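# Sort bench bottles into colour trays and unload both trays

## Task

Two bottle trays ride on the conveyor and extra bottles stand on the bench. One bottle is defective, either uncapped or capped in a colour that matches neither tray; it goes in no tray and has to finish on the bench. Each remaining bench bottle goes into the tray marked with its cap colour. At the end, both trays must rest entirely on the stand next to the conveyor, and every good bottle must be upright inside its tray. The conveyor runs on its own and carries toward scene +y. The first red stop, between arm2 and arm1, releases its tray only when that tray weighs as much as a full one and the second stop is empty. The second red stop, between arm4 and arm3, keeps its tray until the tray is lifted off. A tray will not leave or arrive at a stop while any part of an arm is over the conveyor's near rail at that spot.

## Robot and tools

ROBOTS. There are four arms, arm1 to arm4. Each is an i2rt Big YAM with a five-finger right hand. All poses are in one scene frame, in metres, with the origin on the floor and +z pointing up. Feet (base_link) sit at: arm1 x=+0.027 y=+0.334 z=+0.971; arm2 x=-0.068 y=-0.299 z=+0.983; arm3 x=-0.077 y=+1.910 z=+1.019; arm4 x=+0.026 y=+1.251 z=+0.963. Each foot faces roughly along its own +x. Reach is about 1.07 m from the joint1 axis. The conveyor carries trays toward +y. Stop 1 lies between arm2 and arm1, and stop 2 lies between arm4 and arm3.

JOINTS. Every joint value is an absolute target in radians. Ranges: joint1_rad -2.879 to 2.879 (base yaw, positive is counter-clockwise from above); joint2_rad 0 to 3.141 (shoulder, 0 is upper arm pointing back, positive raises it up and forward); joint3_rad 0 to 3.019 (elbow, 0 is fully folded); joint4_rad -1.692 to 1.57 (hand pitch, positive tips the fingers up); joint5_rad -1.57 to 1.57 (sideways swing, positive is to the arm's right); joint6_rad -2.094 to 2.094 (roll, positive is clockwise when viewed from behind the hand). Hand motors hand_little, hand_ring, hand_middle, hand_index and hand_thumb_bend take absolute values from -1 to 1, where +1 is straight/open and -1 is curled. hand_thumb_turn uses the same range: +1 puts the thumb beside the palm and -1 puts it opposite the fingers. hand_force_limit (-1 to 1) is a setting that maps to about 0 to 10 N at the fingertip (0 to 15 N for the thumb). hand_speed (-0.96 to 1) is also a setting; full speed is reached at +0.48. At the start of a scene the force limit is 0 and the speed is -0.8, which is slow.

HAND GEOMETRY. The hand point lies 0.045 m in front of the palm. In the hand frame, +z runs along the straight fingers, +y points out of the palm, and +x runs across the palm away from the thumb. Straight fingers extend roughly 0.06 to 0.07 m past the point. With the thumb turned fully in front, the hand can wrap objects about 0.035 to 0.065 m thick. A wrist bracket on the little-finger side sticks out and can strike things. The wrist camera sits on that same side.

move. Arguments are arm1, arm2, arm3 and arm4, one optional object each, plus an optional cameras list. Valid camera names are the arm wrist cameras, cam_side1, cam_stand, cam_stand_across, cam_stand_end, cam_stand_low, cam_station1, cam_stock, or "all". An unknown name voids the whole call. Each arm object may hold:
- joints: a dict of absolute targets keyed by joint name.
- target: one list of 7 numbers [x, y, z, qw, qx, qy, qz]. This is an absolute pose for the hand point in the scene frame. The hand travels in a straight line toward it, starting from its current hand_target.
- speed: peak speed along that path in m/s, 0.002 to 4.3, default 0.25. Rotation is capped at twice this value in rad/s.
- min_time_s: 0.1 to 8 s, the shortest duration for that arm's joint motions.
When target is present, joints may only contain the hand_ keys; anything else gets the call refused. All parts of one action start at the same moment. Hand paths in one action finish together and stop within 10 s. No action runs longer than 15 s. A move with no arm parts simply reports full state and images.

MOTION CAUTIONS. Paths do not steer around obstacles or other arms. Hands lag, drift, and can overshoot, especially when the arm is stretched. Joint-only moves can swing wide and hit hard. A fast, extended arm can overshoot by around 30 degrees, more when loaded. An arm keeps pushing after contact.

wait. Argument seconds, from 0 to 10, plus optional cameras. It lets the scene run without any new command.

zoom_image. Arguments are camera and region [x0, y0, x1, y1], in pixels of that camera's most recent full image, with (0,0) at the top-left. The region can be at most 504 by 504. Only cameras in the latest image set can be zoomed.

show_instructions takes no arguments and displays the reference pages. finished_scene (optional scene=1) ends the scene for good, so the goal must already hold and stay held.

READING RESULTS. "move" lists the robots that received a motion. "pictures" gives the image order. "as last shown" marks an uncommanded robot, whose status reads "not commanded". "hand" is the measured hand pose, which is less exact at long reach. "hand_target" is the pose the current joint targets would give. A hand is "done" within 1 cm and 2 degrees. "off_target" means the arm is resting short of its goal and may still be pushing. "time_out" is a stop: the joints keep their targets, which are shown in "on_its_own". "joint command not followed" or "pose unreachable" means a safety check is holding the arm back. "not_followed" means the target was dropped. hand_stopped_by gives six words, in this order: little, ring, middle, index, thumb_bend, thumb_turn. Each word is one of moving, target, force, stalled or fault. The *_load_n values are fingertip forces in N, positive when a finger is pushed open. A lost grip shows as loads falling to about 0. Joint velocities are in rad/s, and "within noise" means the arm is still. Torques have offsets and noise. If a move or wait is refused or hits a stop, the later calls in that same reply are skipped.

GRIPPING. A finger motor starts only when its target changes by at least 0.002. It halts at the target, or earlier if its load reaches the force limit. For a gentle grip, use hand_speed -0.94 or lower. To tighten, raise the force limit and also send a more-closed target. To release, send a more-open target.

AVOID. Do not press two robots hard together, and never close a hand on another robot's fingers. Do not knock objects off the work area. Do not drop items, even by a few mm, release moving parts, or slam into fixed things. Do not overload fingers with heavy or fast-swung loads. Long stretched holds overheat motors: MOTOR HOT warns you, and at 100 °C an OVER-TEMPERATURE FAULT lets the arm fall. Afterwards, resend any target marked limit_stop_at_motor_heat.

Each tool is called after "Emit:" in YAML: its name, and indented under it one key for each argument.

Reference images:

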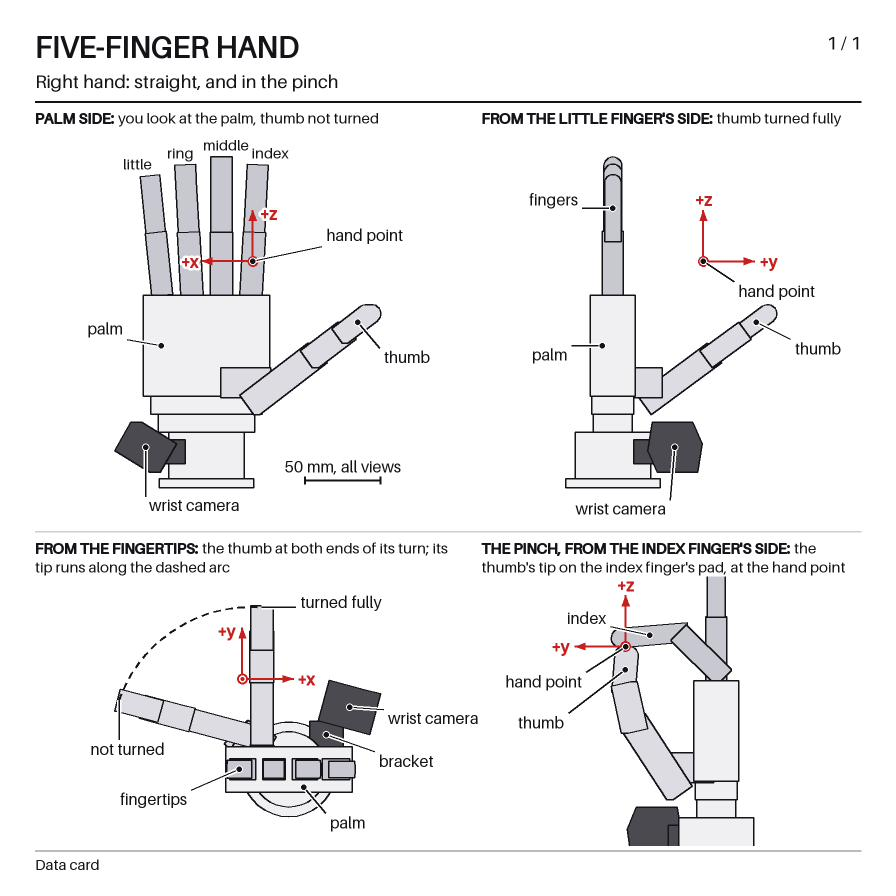

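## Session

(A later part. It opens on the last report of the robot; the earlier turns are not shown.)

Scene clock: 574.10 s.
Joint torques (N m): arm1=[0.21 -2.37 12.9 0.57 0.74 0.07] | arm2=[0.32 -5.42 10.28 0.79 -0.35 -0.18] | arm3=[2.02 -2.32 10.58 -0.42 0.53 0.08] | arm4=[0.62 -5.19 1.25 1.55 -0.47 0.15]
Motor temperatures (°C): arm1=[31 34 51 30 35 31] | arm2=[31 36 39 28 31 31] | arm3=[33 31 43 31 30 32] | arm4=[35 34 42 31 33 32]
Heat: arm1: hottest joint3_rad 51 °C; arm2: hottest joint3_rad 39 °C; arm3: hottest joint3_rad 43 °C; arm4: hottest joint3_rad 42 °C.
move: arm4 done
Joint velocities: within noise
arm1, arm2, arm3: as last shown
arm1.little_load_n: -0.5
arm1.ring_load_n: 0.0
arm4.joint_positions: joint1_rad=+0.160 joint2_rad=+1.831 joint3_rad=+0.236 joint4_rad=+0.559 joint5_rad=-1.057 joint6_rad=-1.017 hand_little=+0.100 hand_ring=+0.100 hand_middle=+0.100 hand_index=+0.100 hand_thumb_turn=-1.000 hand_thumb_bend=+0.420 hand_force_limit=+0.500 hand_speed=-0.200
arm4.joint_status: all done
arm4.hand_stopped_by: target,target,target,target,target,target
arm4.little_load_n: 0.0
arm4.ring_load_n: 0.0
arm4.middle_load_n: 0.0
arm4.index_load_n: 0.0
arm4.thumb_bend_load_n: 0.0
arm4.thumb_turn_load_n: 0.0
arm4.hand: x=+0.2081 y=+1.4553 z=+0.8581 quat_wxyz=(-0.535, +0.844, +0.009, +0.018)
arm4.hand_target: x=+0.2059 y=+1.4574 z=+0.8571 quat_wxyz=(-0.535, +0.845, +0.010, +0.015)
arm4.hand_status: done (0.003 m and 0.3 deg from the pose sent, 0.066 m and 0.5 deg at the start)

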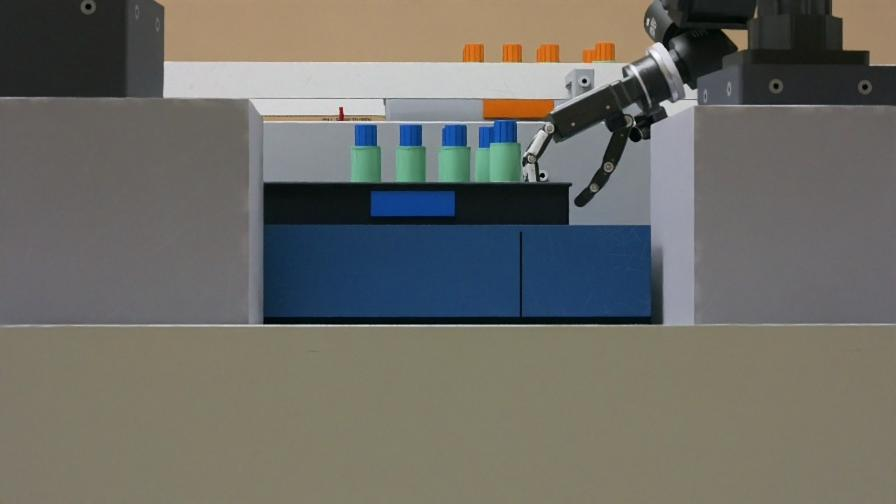

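Emit:
move:
  arm4: {"joints": {"hand_little": -0.2, "hand_ring": -0.2, "hand_middle": -0.2, "hand_index": -0.2, "hand_thumb_bend": 0.0, "hand_speed": -0.85, "hand_force_limit": -0.6}}

Emit:
move:
  arm4: {"joints": {"hand_little": -0.35, "hand_ring": -0.35, "hand_middle": -0.35, "hand_index": -0.35, "hand_speed": -0.88, "hand_force_limit": -0.4}}

Emit:
move:
  arm4: {"joints": {"hand_thumb_bend": -0.3, "hand_force_limit": 0.4}}
  cameras: ["cam_stand_across"]

Scene clock: 576.20 s.
Joint torques (N m): arm1=[0.21 -2.43 12.89 0.58 0.74 0.07] | arm2=[0.44 -5.42 10.29 0.76 -0.35 -0.18] | arm3=[2.08 -2.26 10.58 -0.42 0.53 0.08] | arm4=[0.26 -5.19 1.25 1.36 -0.48 0.13]
Motor temperatures (°C): arm1=[31 34 51 30 35 31] | arm2=[31 36 39 28 31 31] | arm3=[33 31 43 31 30 32] | arm4=[35 34 42 31 33 32]
Heat: arm1: hottest joint3_rad 51 °C; arm2: hottest joint3_rad 39 °C; arm3: hottest joint3_rad 43 °C; arm4: hottest joint3_rad 42 °C.
move: arm4 off_target
Joint velocities: within noise
arm1, arm2, arm3: as last shown
arm1.little_load_n: 0.0
arm1.index_load_n: -0.5
arm3.little_load_n: -0.5
arm4.joint_positions: joint1_rad=+0.165 joint2_rad=+1.831 joint3_rad=+0.236 joint4_rad=+0.563 joint5_rad=-1.057 joint6_rad=-1.017 hand_little=-0.200 hand_ring=-0.148 hand_middle=-0.106 hand_index=-0.149 hand_thumb_turn=-1.000 hand_thumb_bend=+0.107 hand_force_limit=-0.600 hand_speed=-0.850
arm4.joint_status: hand_ring off_target (ended at -0.148, target -0.200); hand_middle off_target (ended at -0.106, target -0.200); hand_index off_target (ended at -0.149, target -0.200); hand_thumb_bend off_target (ended at +0.107, target +0.000); the others done
arm4.hand_stopped_by: target,force,force,force,force,target
arm4.little_load_n: 2.0
arm4.ring_load_n: 1.0
arm4.middle_load_n: 0.0
arm4.index_load_n: 1.0
arm4.thumb_bend_load_n: 3.0
arm4.thumb_turn_load_n: 0.0
arm4.hand: x=+0.2079 y=+1.4563 z=+0.8582 quat_wxyz=(-0.536, +0.844, +0.012, +0.018)
arm4.hand_target: x=+0.2060 y=+1.4574 z=+0.8571 quat_wxyz=(-0.535, +0.845, +0.010, +0.016)
arm4.hand_status: not commanded
pictures: none

Scene clock: 576.87 s.
Joint torques (N m): arm1=[0.21 -2.37 12.9 0.55 0.74 0.07] | arm2=[0.38 -5.36 10.26 0.8 -0.36 -0.18] | arm3=[2.14 -2.26 10.58 -0.42 0.53 0.08] | arm4=[0.21 -5.25 1.26 1.37 -0.48 0.13]
Motor temperatures (°C): arm1=[31 34 51 30 35 31] | arm2=[31 36 39 28 31 31] | arm3=[33 31 43 31 30 32] | arm4=[35 34 42 31 33 32]
Heat: arm1: hottest joint3_rad 51 °C; arm2: hottest joint3_rad 39 °C; arm3: hottest joint3_rad 43 °C; arm4: hottest joint3_rad 42 °C.
move: arm4 off_target
Joint velocities: within noise
arm1, arm2, arm3: as last shown
arm1.ring_load_n: -0.5
arm1.index_load_n: 0.0
arm3.little_load_n: 0.0
arm3.thumb_bend_load_n: 0.5
arm4.joint_positions: joint1_rad=+0.166 joint2_rad=+1.832 joint3_rad=+0.236 joint4_rad=+0.563 joint5_rad=-1.057 joint6_rad=-1.017 hand_little=-0.209 hand_ring=-0.158 hand_middle=-0.137 hand_index=-0.169 hand_thumb_turn=-1.000 hand_thumb_bend=+0.107 hand_force_limit=-0.400 hand_speed=-0.880
arm4.joint_status: hand_little off_target (ended at -0.209, target -0.350); hand_ring off_target (ended at -0.158, target -0.350); hand_middle off_target (ended at -0.137, target -0.350); hand_index off_target (ended at -0.169, target -0.350); the others done
arm4.hand_stopped_by: force,force,force,force,force,target
arm4.little_load_n: 2.0
arm4.ring_load_n: 2.0
arm4.middle_load_n: 4.0
arm4.index_load_n: 5.0
arm4.thumb_bend_load_n: 4.0
arm4.thumb_turn_load_n: 0.5
arm4.hand: x=+0.2076 y=+1.4565 z=+0.8581 quat_wxyz=(-0.536, +0.844, +0.012, +0.018)
arm4.hand_target: x=+0.2059 y=+1.4574 z=+0.8571 quat_wxyz=(-0.535, +0.845, +0.010, +0.015)
arm4.hand_status: not commanded
pictures: none

Scene clock: 578.30 s.
Joint torques (N m): arm1=[0.26 -2.37 12.9 0.57 0.74 0.07] | arm2=[0.32 -5.48 10.25 0.76 -0.35 -0.18] | arm3=[2.02 -2.32 10.58 -0.43 0.53 0.08] | arm4=[0.21 -5.25 1.26 1.36 -0.5 0.13]
Motor temperatures (°C): arm1=[31 34 51 30 35 31] | arm2=[31 36 39 28 31 31] | arm3=[33 31 43 31 30 32] | arm4=[35 34 42 31 33 32]
Heat: arm1: hottest joint3_rad 51 °C; arm2: hottest joint3_rad 39 °C; arm3: hottest joint3_rad 43 °C; arm4: hottest joint3_rad 42 °C.
move: arm4 off_target
Joint velocities: within noise
arm1.joint_positions: joint1_rad=+1.254 joint2_rad=+0.889 joint3_rad=+0.695 joint4_rad=-1.039 joint5_rad=+0.923 joint6_rad=+1.112 hand_little=+1.000 hand_ring=+1.000 hand_middle=+1.000 hand_index=+1.000 hand_thumb_turn=-1.000 hand_thumb_bend=+1.000 hand_force_limit=+0.000 hand_speed=-0.850
arm1.joint_status: not commanded
arm1.hand_stopped_by: target,target,target,target,target,target
arm1.little_load_n: 0.0
arm1.ring_load_n: 0.0
arm1.middle_load_n: 0.0
arm1.index_load_n: 0.0
arm1.thumb_bend_load_n: 0.0
arm1.thumb_turn_load_n: 0.0
arm1.hand: x=+0.2176 y=+0.5859 z=+1.1316 quat_wxyz=(-0.313, +0.635, -0.623, +0.333)
arm1.hand_target: x=+0.2198 y=+0.5994 z=+1.1500 quat_wxyz=(-0.327, +0.627, -0.627, +0.326)
arm1.hand_status: not commanded
arm2.joint_positions: joint1_rad=-0.688 joint2_rad=+0.903 joint3_rad=+0.532 joint4_rad=-0.432 joint5_rad=-0.661 joint6_rad=-0.557 hand_little=+1.000 hand_ring=+1.000 hand_middle=+0.500 hand_index=+0.500 hand_thumb_turn=-1.000 hand_thumb_bend=+0.900 hand_force_limit=+0.000 hand_speed=+0.300
arm2.joint_status: not commanded
arm2.hand_stopped_by: target,target,target,target,target,target
arm2.little_load_n: 0.0
arm2.ring_load_n: 0.0
arm2.middle_load_n: 0.0
arm2.index_load_n: 0.0
arm2.thumb_bend_load_n: 0.0
arm2.thumb_turn_load_n: 0.0
arm2.hand: x=+0.2239 y=-0.4516 z=+1.1021 quat_wxyz=(-0.328, +0.626, -0.627, +0.328)
arm2.hand_target: x=+0.2201 y=-0.4499 z=+1.0999 quat_wxyz=(-0.326, +0.627, -0.627, +0.326)
arm2.hand_status: not commanded
arm3: as last shown
arm3.thumb_bend_load_n: 0.0
arm4.joint_positions: joint1_rad=+0.166 joint2_rad=+1.832 joint3_rad=+0.236 joint4_rad=+0.563 joint5_rad=-1.056 joint6_rad=-1.017 hand_little=-0.209 hand_ring=-0.158 hand_middle=-0.137 hand_index=-0.169 hand_thumb_turn=-1.000 hand_thumb_bend=+0.074 hand_force_limit=+0.400 hand_speed=-0.880
arm4.joint_status: hand_thumb_bend off_target (ended at +0.074, target -0.300); the others done
arm4.hand_stopped_by: force,force,force,force,force,target
arm4.little_load_n: 2.0
arm4.ring_load_n: 2.5
arm4.middle_load_n: 4.0
arm4.index_load_n: 5.0
arm4.thumb_bend_load_n: 10.5
arm4.thumb_turn_load_n: 0.5
arm4.hand: x=+0.2076 y=+1.4564 z=+0.8581 quat_wxyz=(-0.535, +0.844, +0.012, +0.018)
arm4.hand_target: x=+0.2059 y=+1.4574 z=+0.8571 quat_wxyz=(-0.535, +0.845, +0.010, +0.015)
arm4.hand_status: not commanded

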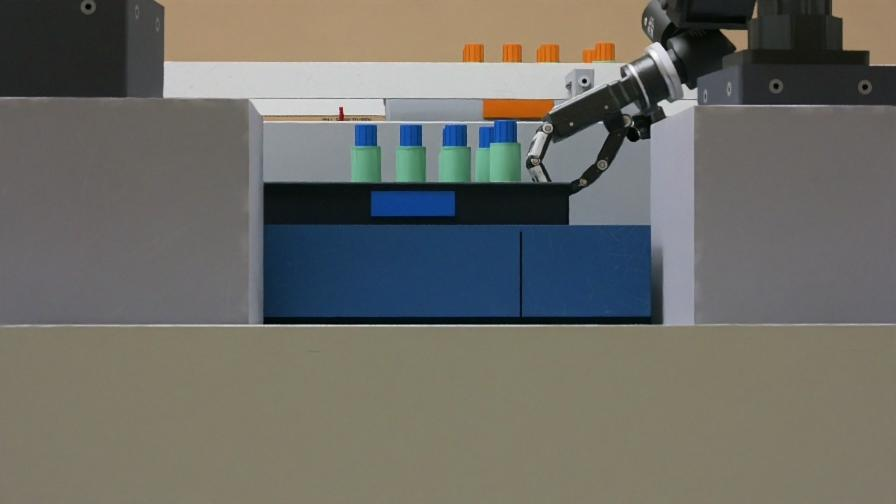

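Emit:
move:
  arm4: {"target": [0.206, 1.510, 0.859, 0.5350, -0.8446, -0.010, -0.0157], "speed": 0.03}
  cameras: ["cam_stand_across", "cam_stand"]

Scene clock: 580.80 s.
Joint torques (N m): arm1=[0.21 -2.43 12.89 0.57 0.74 0.07] | arm2=[0.38 -5.3 10.28 0.76 -0.36 -0.18] | arm3=[2.08 -2.26 10.58 -0.42 0.53 0.08] | arm4=[1.61 -5.01 3.29 1.81 -0.55 0.28]
Motor temperatures (°C): arm1=[31 34 51 30 35 31] | arm2=[31 36 39 28 31 31] | arm3=[33 31 43 31 30 32] | arm4=[35 34 41 31 33 32]
Heat: arm1: hottest joint3_rad 51 °C; arm2: hottest joint3_rad 39 °C; arm3: hottest joint3_rad 43 °C; arm4: hottest joint3_rad 41 °C.
move: arm4 off_target
Joint velocities: within noise
arm1, arm2, arm3: as last shown
arm2.middle_load_n: -0.5
arm4.joint_positions: joint1_rad=+0.365 joint2_rad=+1.882 joint3_rad=+0.228 joint4_rad=+0.855 joint5_rad=-0.914 joint6_rad=-0.722 hand_little=-0.209 hand_ring=-0.158 hand_middle=-0.137 hand_index=-0.169 hand_thumb_turn=-1.000 hand_thumb_bend=+0.074 hand_force_limit=+0.400 hand_speed=-0.880
arm4.joint_status: not commanded
arm4.hand_stopped_by: force,force,force,force,force,target
arm4.little_load_n: 1.0
arm4.ring_load_n: 1.0
arm4.middle_load_n: 3.5
arm4.index_load_n: 4.0
arm4.thumb_bend_load_n: 12.0
arm4.thumb_turn_load_n: 0.5
arm4.hand: x=+0.2021 y=+1.4982 z=+0.8586 quat_wxyz=(-0.528, +0.849, +0.003, +0.019)
arm4.hand_target: x=+0.2058 y=+1.5097 z=+0.8594 quat_wxyz=(-0.535, +0.845, +0.010, +0.015)
arm4.hand_status: off_target (0.012 m and 1.2 deg from the pose sent, 0.054 m and 0.4 deg at the start)
pictures: cam_stand, cam_stand_across

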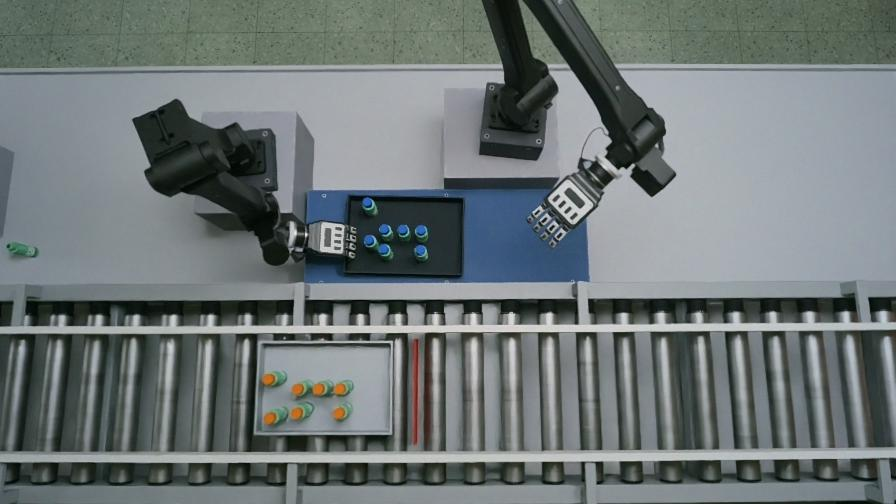

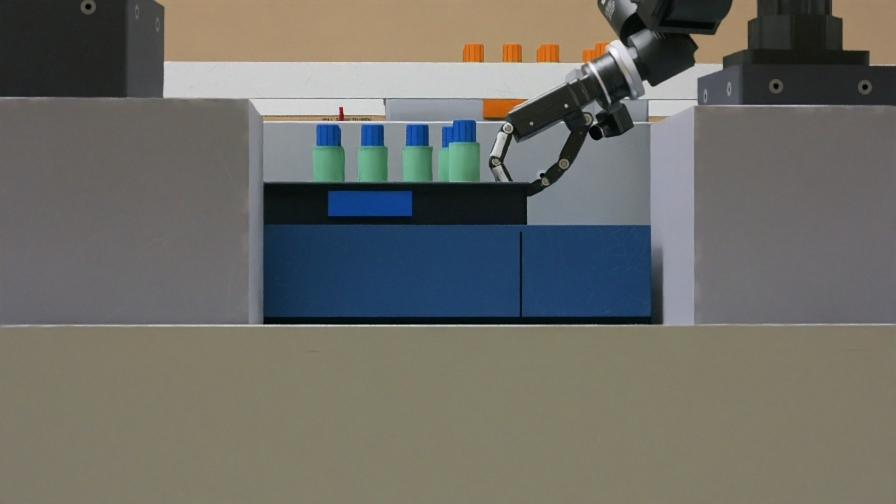

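Emit:
move:
  arm4: {"target": [0.211, 1.610, 0.860, 0.5350, -0.8446, -0.010, -0.0157], "speed": 0.04}
  cameras: ["cam_stand_across", "cam_stand"]

Emit:
zoom_image:
  camera: "cam_stand"
  region: [290, 170, 610, 300]

Scene clock: 584.03 s.
Joint torques (N m): arm1=[0.21 -2.37 12.89 0.55 0.74 0.08] | arm2=[0.38 -5.3 10.28 0.79 -0.35 -0.18] | arm3=[2.08 -2.32 10.56 -0.42 0.53 0.08] | arm4=[1.44 -6.3 6.2 1.92 0.11 0.2]
Motor temperatures (°C): arm1=[31 34 51 30 35 31] | arm2=[31 36 39 28 31 31] | arm3=[33 31 43 31 30 32] | arm4=[35 34 41 31 33 32]
Heat: arm1: hottest joint3_rad 51 °C; arm2: hottest joint3_rad 39 °C; arm3: hottest joint3_rad 43 °C; arm4: hottest joint3_rad 41 °C.
move: arm4 off_target
Joint velocities: within noise
arm1, arm2: as last shown
arm2.ring_load_n: -0.5
arm2.middle_load_n: 0.0
arm3.joint_positions: joint1_rad=+0.891 joint2_rad=+1.088 joint3_rad=+0.639 joint4_rad=-1.172 joint5_rad=+1.154 joint6_rad=+1.644 hand_little=+0.300 hand_ring=+0.300 hand_middle=+0.300 hand_index=+0.300 hand_thumb_turn=-1.000 hand_thumb_bend=+0.300 hand_force_limit=+0.500 hand_speed=-0.880
arm3.joint_status: not commanded
arm3.hand_stopped_by: target,target,target,target,target,target
arm3.little_load_n: 0.0
arm3.ring_load_n: 0.0
arm3.middle_load_n: 0.0
arm3.index_load_n: 0.0
arm3.thumb_bend_load_n: 0.0
arm3.thumb_turn_load_n: 0.0
arm3.hand: x=+0.2292 y=+1.9915 z=+1.1405 quat_wxyz=(-0.202, +0.304, -0.786, +0.500)
arm3.hand_target: x=+0.2363 y=+2.0023 z=+1.1518 quat_wxyz=(-0.216, +0.297, -0.790, +0.492)
arm3.hand_status: not commanded
arm4.joint_positions: joint1_rad=+0.662 joint2_rad=+1.919 joint3_rad=+0.358 joint4_rad=+0.946 joint5_rad=-0.693 joint6_rad=-0.449 hand_little=-0.209 hand_ring=-0.158 hand_middle=-0.137 hand_index=-0.169 hand_thumb_turn=-1.000 hand_thumb_bend=+0.074 hand_force_limit=+0.400 hand_speed=-0.880
arm4.joint_status: not commanded
arm4.hand_stopped_by: force,force,force,force,force,target
arm4.little_load_n: 0.5
arm4.ring_load_n: 1.5
arm4.middle_load_n: 3.5
arm4.index_load_n: 3.5
arm4.thumb_bend_load_n: 12.0
arm4.thumb_turn_load_n: 1.0
arm4.hand: x=+0.2027 y=+1.5901 z=+0.8599 quat_wxyz=(-0.526, +0.851, +0.003, +0.012)
arm4.hand_target: x=+0.2106 y=+1.6093 z=+0.8610 quat_wxyz=(-0.535, +0.845, +0.010, +0.016)
arm4.hand_status: off_target (0.022 m and 1.6 deg from the pose sent, 0.112 m and 1.3 deg at the start)
pictures: cam_stand, cam_stand_across

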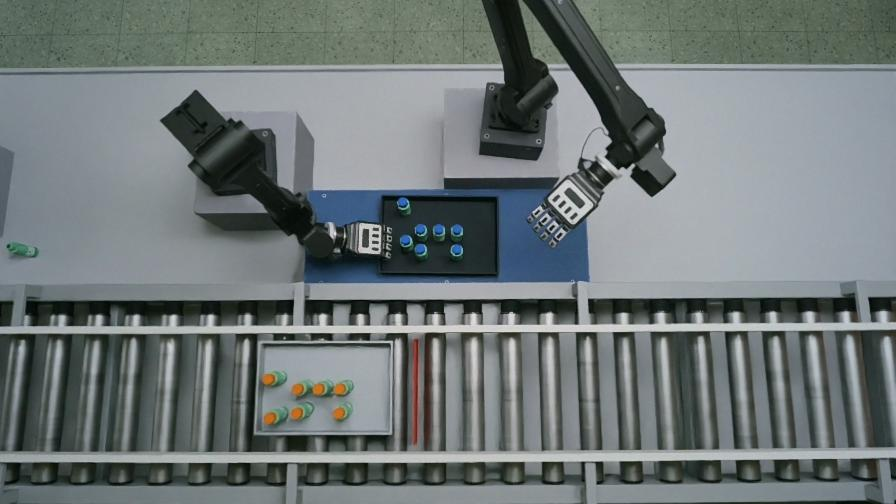

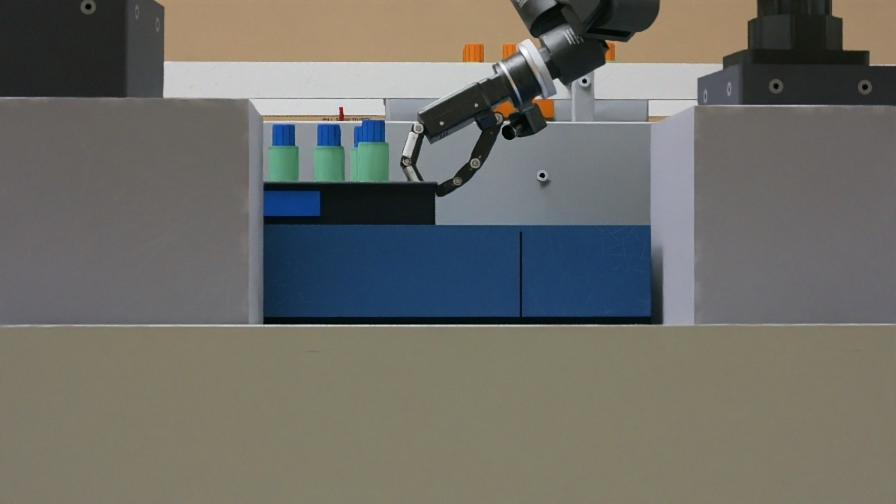

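Scaled by 1.575 from the camera's image (finer frame: 1280x720).

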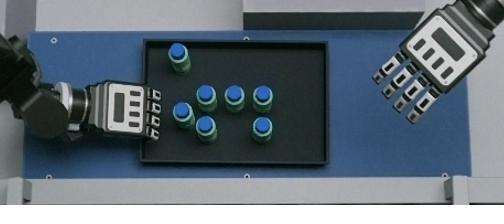

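Emit:
move:
  arm4: {"target": [0.213, 1.725, 0.860, 0.5350, -0.8446, -0.010, -0.0157], "speed": 0.04}
  cameras: ["cam_stand_across", "cam_stand"]

Emit:
zoom_image:
  camera: "cam_stand"
  region: [290, 170, 610, 300]

Scene clock: 587.67 s.
Joint torques (N m): arm1=[0.26 -2.37 12.89 0.57 0.74 0.08] | arm2=[0.32 -5.36 10.29 0.8 -0.35 -0.18] | arm3=[2.08 -2.37 10.58 -0.42 0.53 0.08] | arm4=[1.26 -9.35 8.92 1.29 0.18 0.13]
Motor temperatures (°C): arm1=[31 34 51 30 35 31] | arm2=[31 35 39 28 31 31] | arm3=[33 31 44 31 30 32] | arm4=[35 34 41 31 33 32]
Heat: arm1: hottest joint3_rad 51 °C; arm2: hottest joint3_rad 39 °C; arm3: hottest joint3_rad 44 °C; arm4: hottest joint3_rad 41 °C.
move: arm4 off_target
Joint velocities: within noise
arm1, arm2, arm3: as last shown
arm1.little_load_n: -0.5
arm2.ring_load_n: 0.0
arm4.joint_positions: joint1_rad=+0.873 joint2_rad=+1.982 joint3_rad=+0.587 joint4_rad=+0.860 joint5_rad=-0.512 joint6_rad=-0.312 hand_little=-0.209 hand_ring=-0.158 hand_middle=-0.137 hand_index=-0.169 hand_thumb_turn=-1.000 hand_thumb_bend=+0.074 hand_force_limit=+0.400 hand_speed=-0.880
arm4.joint_status: not commanded
arm4.hand_stopped_by: force,force,force,force,force,target
arm4.little_load_n: 1.0
arm4.ring_load_n: 1.0
arm4.middle_load_n: 2.0
arm4.index_load_n: 1.0
arm4.thumb_bend_load_n: 4.5
arm4.thumb_turn_load_n: 0.0
arm4.hand: x=+0.2079 y=+1.6998 z=+0.8571 quat_wxyz=(-0.525, +0.851, +0.003, +0.014)
arm4.hand_target: x=+0.2124 y=+1.7240 z=+0.8612 quat_wxyz=(-0.535, +0.844, +0.010, +0.016)
arm4.hand_status: off_target (0.026 m and 1.6 deg from the pose sent, 0.135 m and 1.6 deg at the start)
pictures: cam_stand, cam_stand_across

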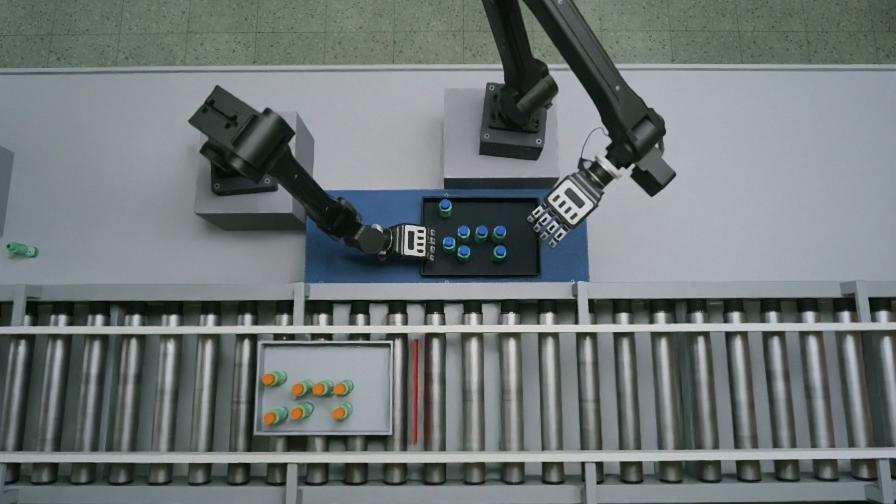

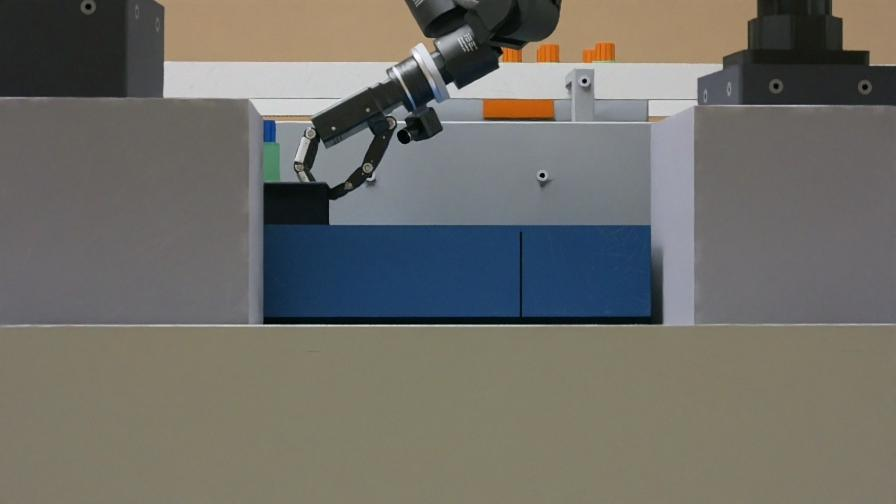

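Scaled by 1.575 from the camera's image (finer frame: 1280x720).

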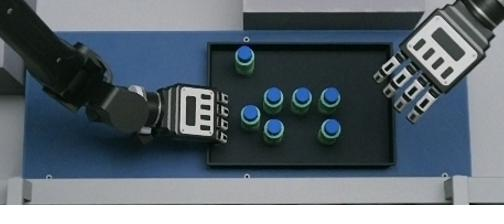

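Emit:
move:
  arm4: {"target": [0.212, 1.815, 0.863, 0.5350, -0.8446, -0.010, -0.0157], "speed": 0.04}
  cameras: ["cam_stand_across", "cam_stand"]

Emit:
zoom_image:
  camera: "cam_stand"
  region: [290, 170, 610, 300]

Scene clock: 591.97 s.
Joint torques (N m): arm1=[0.26 -2.37 12.92 0.57 0.74 0.07] | arm2=[0.32 -5.3 10.3 0.8 -0.35 -0.18] | arm3=[2.08 -2.37 10.58 -0.42 0.53 0.08] | arm4=[1.26 -11.4 10.78 1.32 0.24 0.11]
Motor temperatures (°C): arm1=[31 34 51 30 35 31] | arm2=[31 35 39 28 31 30] | arm3=[33 31 44 31 30 32] | arm4=[35 34 41 31 33 32]
Heat: arm1: hottest joint3_rad 51 °C; arm2: hottest joint3_rad 39 °C; arm3: hottest joint3_rad 44 °C; arm4: hottest joint3_rad 41 °C.
move: arm4 off_target
Joint velocities: within noise
arm1, arm2, arm3: as last shown
arm1.little_load_n: 0.0
arm1.ring_load_n: -0.5
arm4.joint_positions: joint1_rad=+0.981 joint2_rad=+2.043 joint3_rad=+0.801 joint4_rad=+0.732 joint5_rad=-0.417 joint6_rad=-0.254 hand_little=-0.209 hand_ring=-0.158 hand_middle=-0.137 hand_index=-0.169 hand_thumb_turn=-1.000 hand_thumb_bend=+0.074 hand_force_limit=+0.400 hand_speed=-0.880
arm4.joint_status: not commanded
arm4.hand_stopped_by: force,force,force,force,force,target
arm4.little_load_n: 1.0
arm4.ring_load_n: 1.5
arm4.middle_load_n: 2.5
arm4.index_load_n: 1.0
arm4.thumb_bend_load_n: 4.5
arm4.thumb_turn_load_n: -0.5
arm4.hand: x=+0.2110 y=+1.7874 z=+0.8589 quat_wxyz=(-0.524, +0.851, +0.003, +0.015)
arm4.hand_target: x=+0.2112 y=+1.8135 z=+0.8642 quat_wxyz=(-0.535, +0.845, +0.010, +0.016)
arm4.hand_status: off_target (0.028 m and 1.7 deg from the pose sent, 0.115 m and 1.6 deg at the start)
pictures: cam_stand, cam_stand_across

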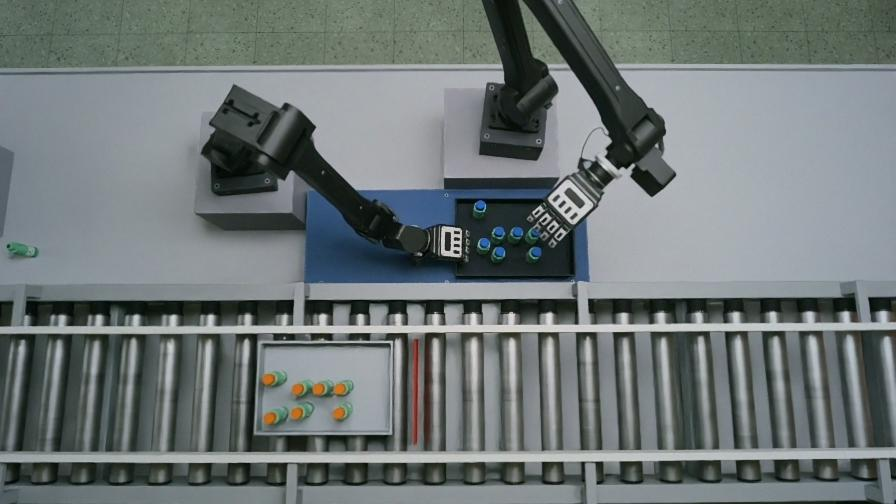

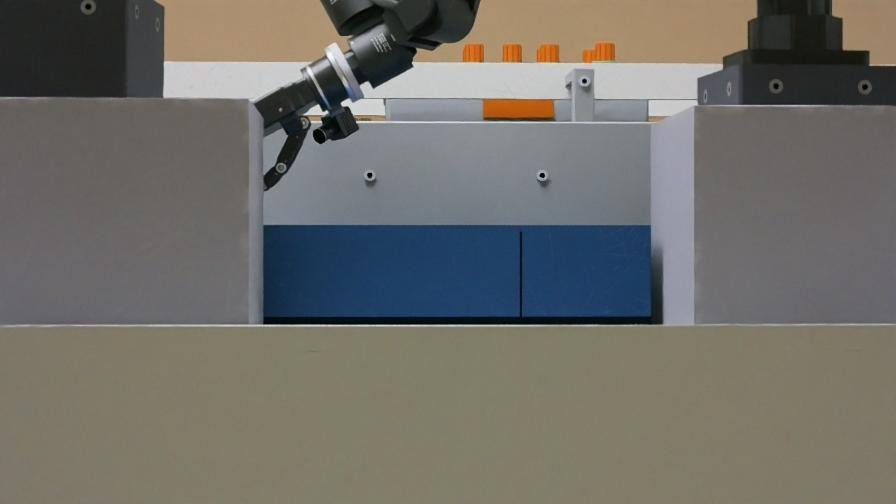

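Scaled by 1.575 from the camera's image (finer frame: 1280x720).

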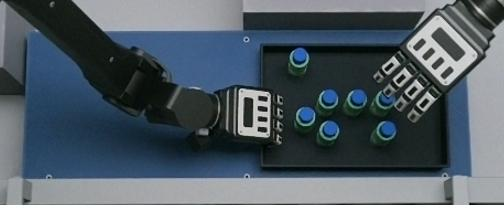

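Emit:
move:
  arm4: {"target": [0.211, 1.839, 0.865, 0.5350, -0.8446, -0.010, -0.0157], "speed": 0.03}
  cameras: ["cam_stand_end", "cam_stand", "cam_stand_low"]

Emit:
zoom_image:
  camera: "cam_stand"
  region: [530, 180, 610, 300]

Emit:
zoom_image:
  camera: "cam_stand_end"
  region: [350, 280, 560, 470]

Scene clock: 593.53 s.
Joint torques (N m): arm1=[0.21 -2.37 12.89 0.57 0.73 0.07] | arm2=[0.38 -5.54 10.29 0.79 -0.36 -0.19] | arm3=[2.08 -2.26 10.58 -0.42 0.53 0.08] | arm4=[1.38 -12.04 11.38 1.36 0.23 0.12]
Motor temperatures (°C): arm1=[31 34 51 30 35 31] | arm2=[31 35 39 28 31 30] | arm3=[33 31 44 31 30 32] | arm4=[35 34 41 31 33 32]
Heat: arm1: hottest joint3_rad 51 °C; arm2: hottest joint3_rad 39 °C; arm3: hottest joint3_rad 44 °C; arm4: hottest joint3_rad 41 °C.
move: arm4 off_target
Joint velocities: within noise
arm1, arm2, arm3: as last shown
arm1.ring_load_n: 0.0
arm4.joint_positions: joint1_rad=+1.004 joint2_rad=+2.061 joint3_rad=+0.860 joint4_rad=+0.693 joint5_rad=-0.394 joint6_rad=-0.243 hand_little=-0.209 hand_ring=-0.158 hand_middle=-0.137 hand_index=-0.169 hand_thumb_turn=-1.000 hand_thumb_bend=+0.074 hand_force_limit=+0.400 hand_speed=-0.880
arm4.joint_status: not commanded
arm4.hand_stopped_by: force,force,force,force,force,target
arm4.little_load_n: 1.0
arm4.ring_load_n: 1.0
arm4.middle_load_n: 2.5
arm4.index_load_n: 1.0
arm4.thumb_bend_load_n: 5.0
arm4.thumb_turn_load_n: 0.0
arm4.hand: x=+0.2113 y=+1.8098 z=+0.8594 quat_wxyz=(-0.523, +0.852, +0.003, +0.015)
arm4.hand_target: x=+0.2102 y=+1.8373 z=+0.8661 quat_wxyz=(-0.535, +0.845, +0.010, +0.016)
arm4.hand_status: off_target (0.030 m and 1.9 deg from the pose sent, 0.052 m and 1.7 deg at the start)
pictures: cam_stand, cam_stand_end, cam_stand_low

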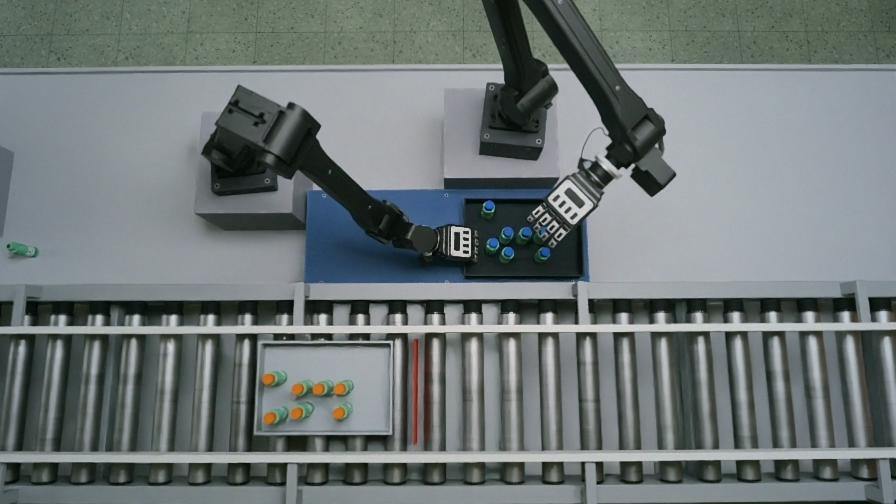

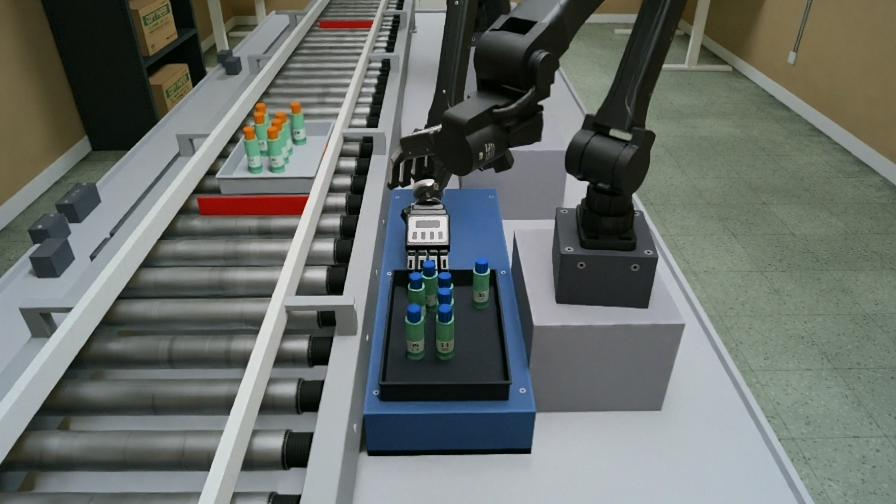

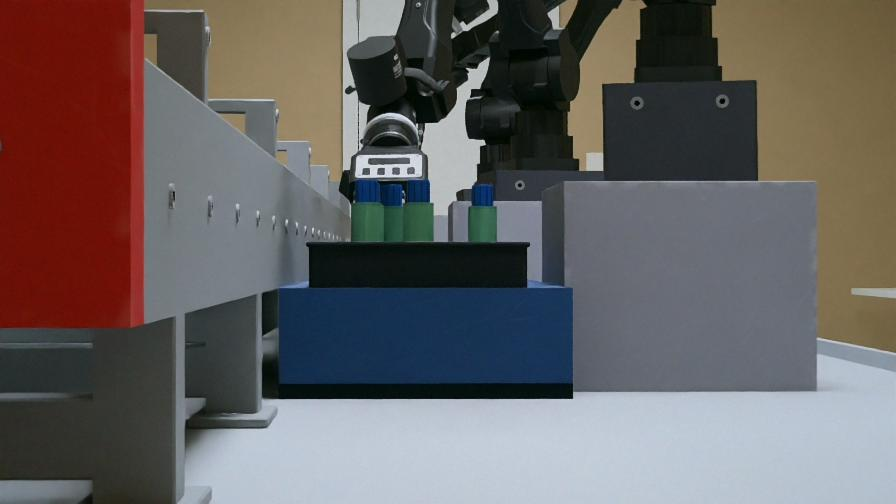

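Scaled by 4.200 from the camera's image (finer frame: 1280x720).

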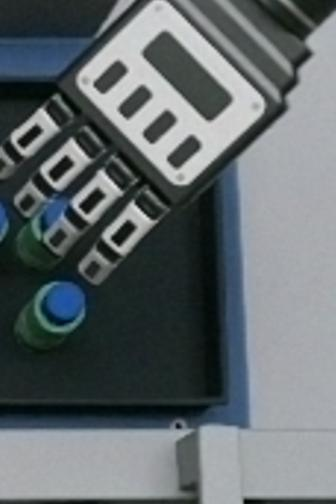

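Scaled by 2.400 from the camera's image (finer frame: 1280x720).

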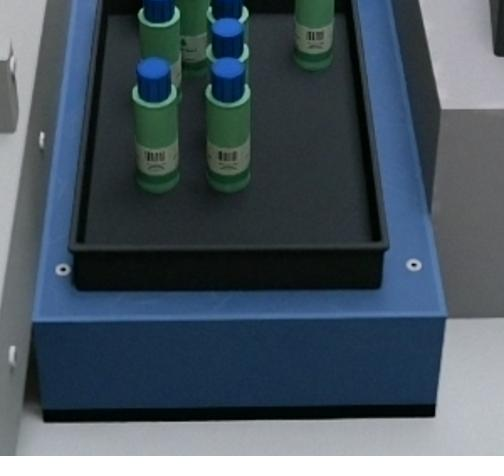

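Emit:
move:
  arm4: {"target": [0.209, 1.850, 0.866, 0.5350, -0.8446, -0.010, -0.0157], "speed": 0.03}
  cameras: ["cam_stand_end"]

Emit:
zoom_image:
  camera: "cam_stand_end"
  region: [350, 280, 560, 470]

Scene clock: 594.83 s.
Joint torques (N m): arm1=[0.21 -2.37 12.9 0.55 0.74 0.07] | arm2=[0.38 -5.42 10.25 0.79 -0.35 -0.17] | arm3=[2.08 -2.37 10.59 -0.42 0.53 0.08] | arm4=[1.32 -12.45 11.48 1.36 0.17 0.13]
Motor temperatures (°C): arm1=[31 34 51 30 35 31] | arm2=[31 35 39 28 31 30] | arm3=[33 31 44 31 30 32] | arm4=[35 34 41 31 33 32]
Heat: arm1: hottest joint3_rad 51 °C; arm2: hottest joint3_rad 39 °C; arm3: hottest joint3_rad 44 °C; arm4: hottest joint3_rad 41 °C.
move: arm4 off_target
Joint velocities: within noise
arm1, arm2, arm3: as last shown
arm4.joint_positions: joint1_rad=+1.018 joint2_rad=+2.071 joint3_rad=+0.888 joint4_rad=+0.676 joint5_rad=-0.381 joint6_rad=-0.237 hand_little=-0.209 hand_ring=-0.158 hand_middle=-0.137 hand_index=-0.169 hand_thumb_turn=-1.000 hand_thumb_bend=+0.074 hand_force_limit=+0.400 hand_speed=-0.880
arm4.joint_status: not commanded
arm4.hand_stopped_by: force,force,force,force,force,target
arm4.little_load_n: 1.0
arm4.ring_load_n: 1.0
arm4.middle_load_n: 2.5
arm4.index_load_n: 1.0
arm4.thumb_bend_load_n: 5.0
arm4.thumb_turn_load_n: 0.0
arm4.hand: x=+0.2101 y=+1.8213 z=+0.8600 quat_wxyz=(-0.523, +0.852, +0.003, +0.016)
arm4.hand_target: x=+0.2083 y=+1.8485 z=+0.8673 quat_wxyz=(-0.535, +0.844, +0.010, +0.016)
arm4.hand_status: off_target (0.029 m and 1.9 deg from the pose sent, 0.041 m and 1.9 deg at the start)

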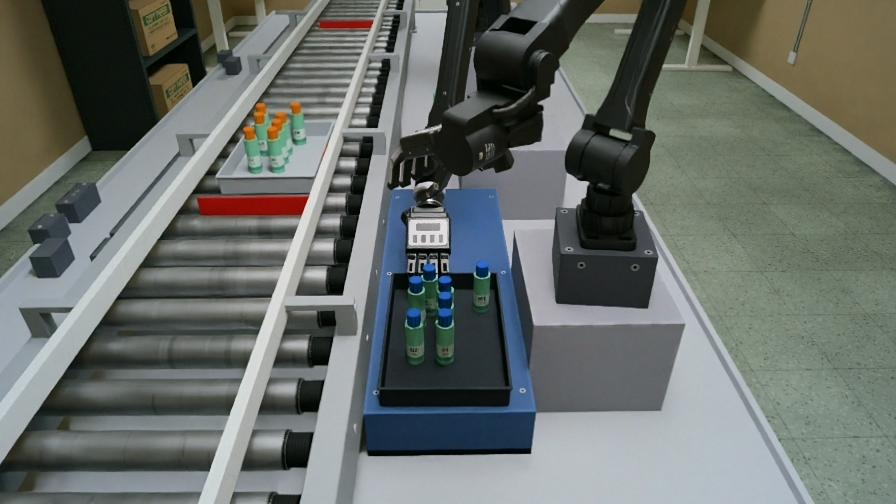

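Scaled by 2.400 from the camera's image (finer frame: 1280x720).

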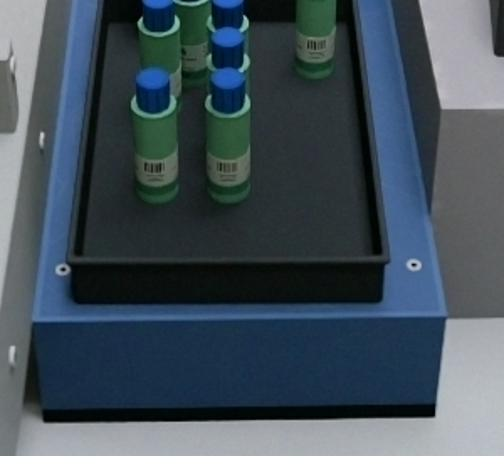

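Emit:
move:
  arm4: {"target": [0.209, 1.838, 0.866, 0.5350, -0.8446, -0.010, -0.0157], "speed": 0.03}

Emit:
move:
  arm4: {"joints": {"hand_thumb_bend": 0.35, "hand_speed": -0.85}}
  cameras: ["cam_stand"]

Emit:
zoom_image:
  camera: "cam_stand"
  region: [420, 180, 610, 300]

Scene clock: 596.07 s.
Joint torques (N m): arm1=[0.21 -2.43 12.9 0.57 0.74 0.07] | arm2=[0.26 -5.6 10.28 0.77 -0.36 -0.18] | arm3=[2.02 -2.32 10.58 -0.42 0.53 0.08] | arm4=[0.62 -13.33 8.81 1.95 -0.2 0.07]
Motor temperatures (°C): arm1=[31 34 51 30 35 31] | arm2=[31 35 39 28 31 30] | arm3=[33 31 44 31 30 32] | arm4=[35 34 41 31 33 32]
Heat: arm1: hottest joint3_rad 51 °C; arm2: hottest joint3_rad 39 °C; arm3: hottest joint3_rad 44 °C; arm4: hottest joint3_rad 41 °C.
move: arm4 off_target
Joint velocities: within noise
arm1, arm2, arm3: as last shown
arm3.little_load_n: -0.5
arm4.joint_positions: joint1_rad=+1.018 joint2_rad=+2.071 joint3_rad=+0.888 joint4_rad=+0.676 joint5_rad=-0.382 joint6_rad=-0.237 hand_little=-0.209 hand_ring=-0.158 hand_middle=-0.137 hand_index=-0.169 hand_thumb_turn=-1.000 hand_thumb_bend=+0.074 hand_force_limit=+0.400 hand_speed=-0.880
arm4.joint_status: not commanded
arm4.hand_stopped_by: force,force,force,force,force,target
arm4.little_load_n: 0.5
arm4.ring_load_n: 1.0
arm4.middle_load_n: 2.5
arm4.index_load_n: 1.0
arm4.thumb_bend_load_n: 4.5
arm4.thumb_turn_load_n: 0.0
arm4.hand: x=+0.2100 y=+1.8213 z=+0.8600 quat_wxyz=(-0.523, +0.852, +0.003, +0.016)
arm4.hand_target: x=+0.2088 y=+1.8375 z=+0.8665 quat_wxyz=(-0.535, +0.845, +0.010, +0.016)
arm4.hand_status: off_target (0.018 m and 1.8 deg from the pose sent, 0.018 m and 1.9 deg at the start)
pictures: none

Scene clock: 597.83 s.
Joint torques (N m): arm1=[0.21 -2.43 12.9 0.57 0.73 0.07] | arm2=[0.32 -5.3 10.28 0.81 -0.35 -0.19] | arm3=[2.08 -2.32 10.58 -0.42 0.53 0.08] | arm4=[0.56 -13.33 8.84 1.96 -0.17 0.07]
Motor temperatures (°C): arm1=[31 34 51 30 35 31] | arm2=[31 35 39 28 31 30] | arm3=[33 30 44 31 30 32] | arm4=[35 34 41 31 33 32]
Heat: arm1: hottest joint3_rad 51 °C; arm2: hottest joint3_rad 39 °C; arm3: hottest joint3_rad 44 °C; arm4: hottest joint3_rad 41 °C.
move: arm4 done
Joint velocities: within noise
arm1.joint_positions: joint1_rad=+1.254 joint2_rad=+0.889 joint3_rad=+0.695 joint4_rad=-1.039 joint5_rad=+0.923 joint6_rad=+1.112 hand_little=+1.000 hand_ring=+1.000 hand_middle=+1.000 hand_index=+1.000 hand_thumb_turn=-1.000 hand_thumb_bend=+1.000 hand_force_limit=+0.000 hand_speed=-0.850
arm1.joint_status: not commanded
arm1.hand_stopped_by: target,target,target,target,target,target
arm1.little_load_n: 0.0
arm1.ring_load_n: 0.0
arm1.middle_load_n: 0.0
arm1.index_load_n: 0.0
arm1.thumb_bend_load_n: 0.0
arm1.thumb_turn_load_n: 0.0
arm1.hand: x=+0.2176 y=+0.5859 z=+1.1316 quat_wxyz=(-0.313, +0.635, -0.623, +0.333)
arm1.hand_target: x=+0.2198 y=+0.5994 z=+1.1500 quat_wxyz=(-0.327, +0.627, -0.627, +0.326)
arm1.hand_status: not commanded
arm2.joint_positions: joint1_rad=-0.688 joint2_rad=+0.903 joint3_rad=+0.532 joint4_rad=-0.432 joint5_rad=-0.661 joint6_rad=-0.557 hand_little=+1.000 hand_ring=+1.000 hand_middle=+0.500 hand_index=+0.500 hand_thumb_turn=-1.000 hand_thumb_bend=+0.900 hand_force_limit=+0.000 hand_speed=+0.300
arm2.joint_status: not commanded
arm2.hand_stopped_by: target,target,target,target,target,target
arm2.little_load_n: 0.0
arm2.ring_load_n: 0.0
arm2.middle_load_n: 0.0
arm2.index_load_n: 0.0
arm2.thumb_bend_load_n: 0.0
arm2.thumb_turn_load_n: 0.0
arm2.hand: x=+0.2239 y=-0.4516 z=+1.1021 quat_wxyz=(-0.328, +0.626, -0.627, +0.328)
arm2.hand_target: x=+0.2201 y=-0.4499 z=+1.0999 quat_wxyz=(-0.326, +0.627, -0.627, +0.326)
arm2.hand_status: not commanded
arm3: as last shown
arm4.joint_positions: joint1_rad=+1.018 joint2_rad=+2.071 joint3_rad=+0.888 joint4_rad=+0.676 joint5_rad=-0.383 joint6_rad=-0.237 hand_little=-0.209 hand_ring=-0.158 hand_middle=-0.138 hand_index=-0.169 hand_thumb_turn=-1.000 hand_thumb_bend=+0.350 hand_force_limit=+0.400 hand_speed=-0.850
arm4.joint_status: all done
arm4.hand_stopped_by: force,force,force,force,target,target
arm4.little_load_n: 0.0
arm4.ring_load_n: 0.0
arm4.middle_load_n: 0.0
arm4.index_load_n: 0.0
arm4.thumb_bend_load_n: 0.0
arm4.thumb_turn_load_n: 0.0
arm4.hand: x=+0.2096 y=+1.8214 z=+0.8601 quat_wxyz=(-0.523, +0.852, +0.003, +0.015)
arm4.hand_target: x=+0.2088 y=+1.8375 z=+0.8665 quat_wxyz=(-0.535, +0.845, +0.010, +0.016)
arm4.hand_status: not commanded

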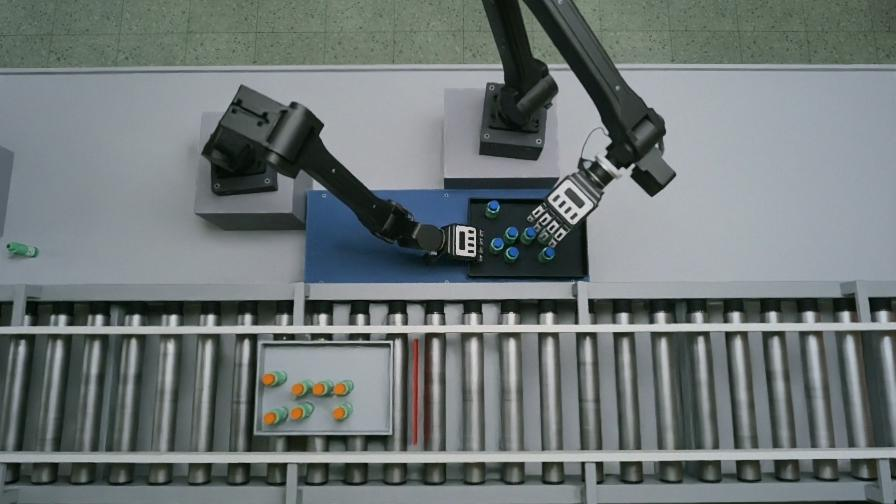

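Scaled by 2.653 from the camera's image (finer frame: 1280x720).

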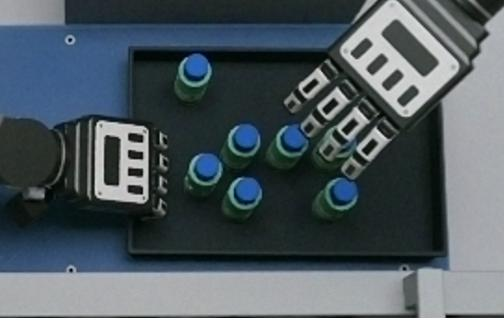

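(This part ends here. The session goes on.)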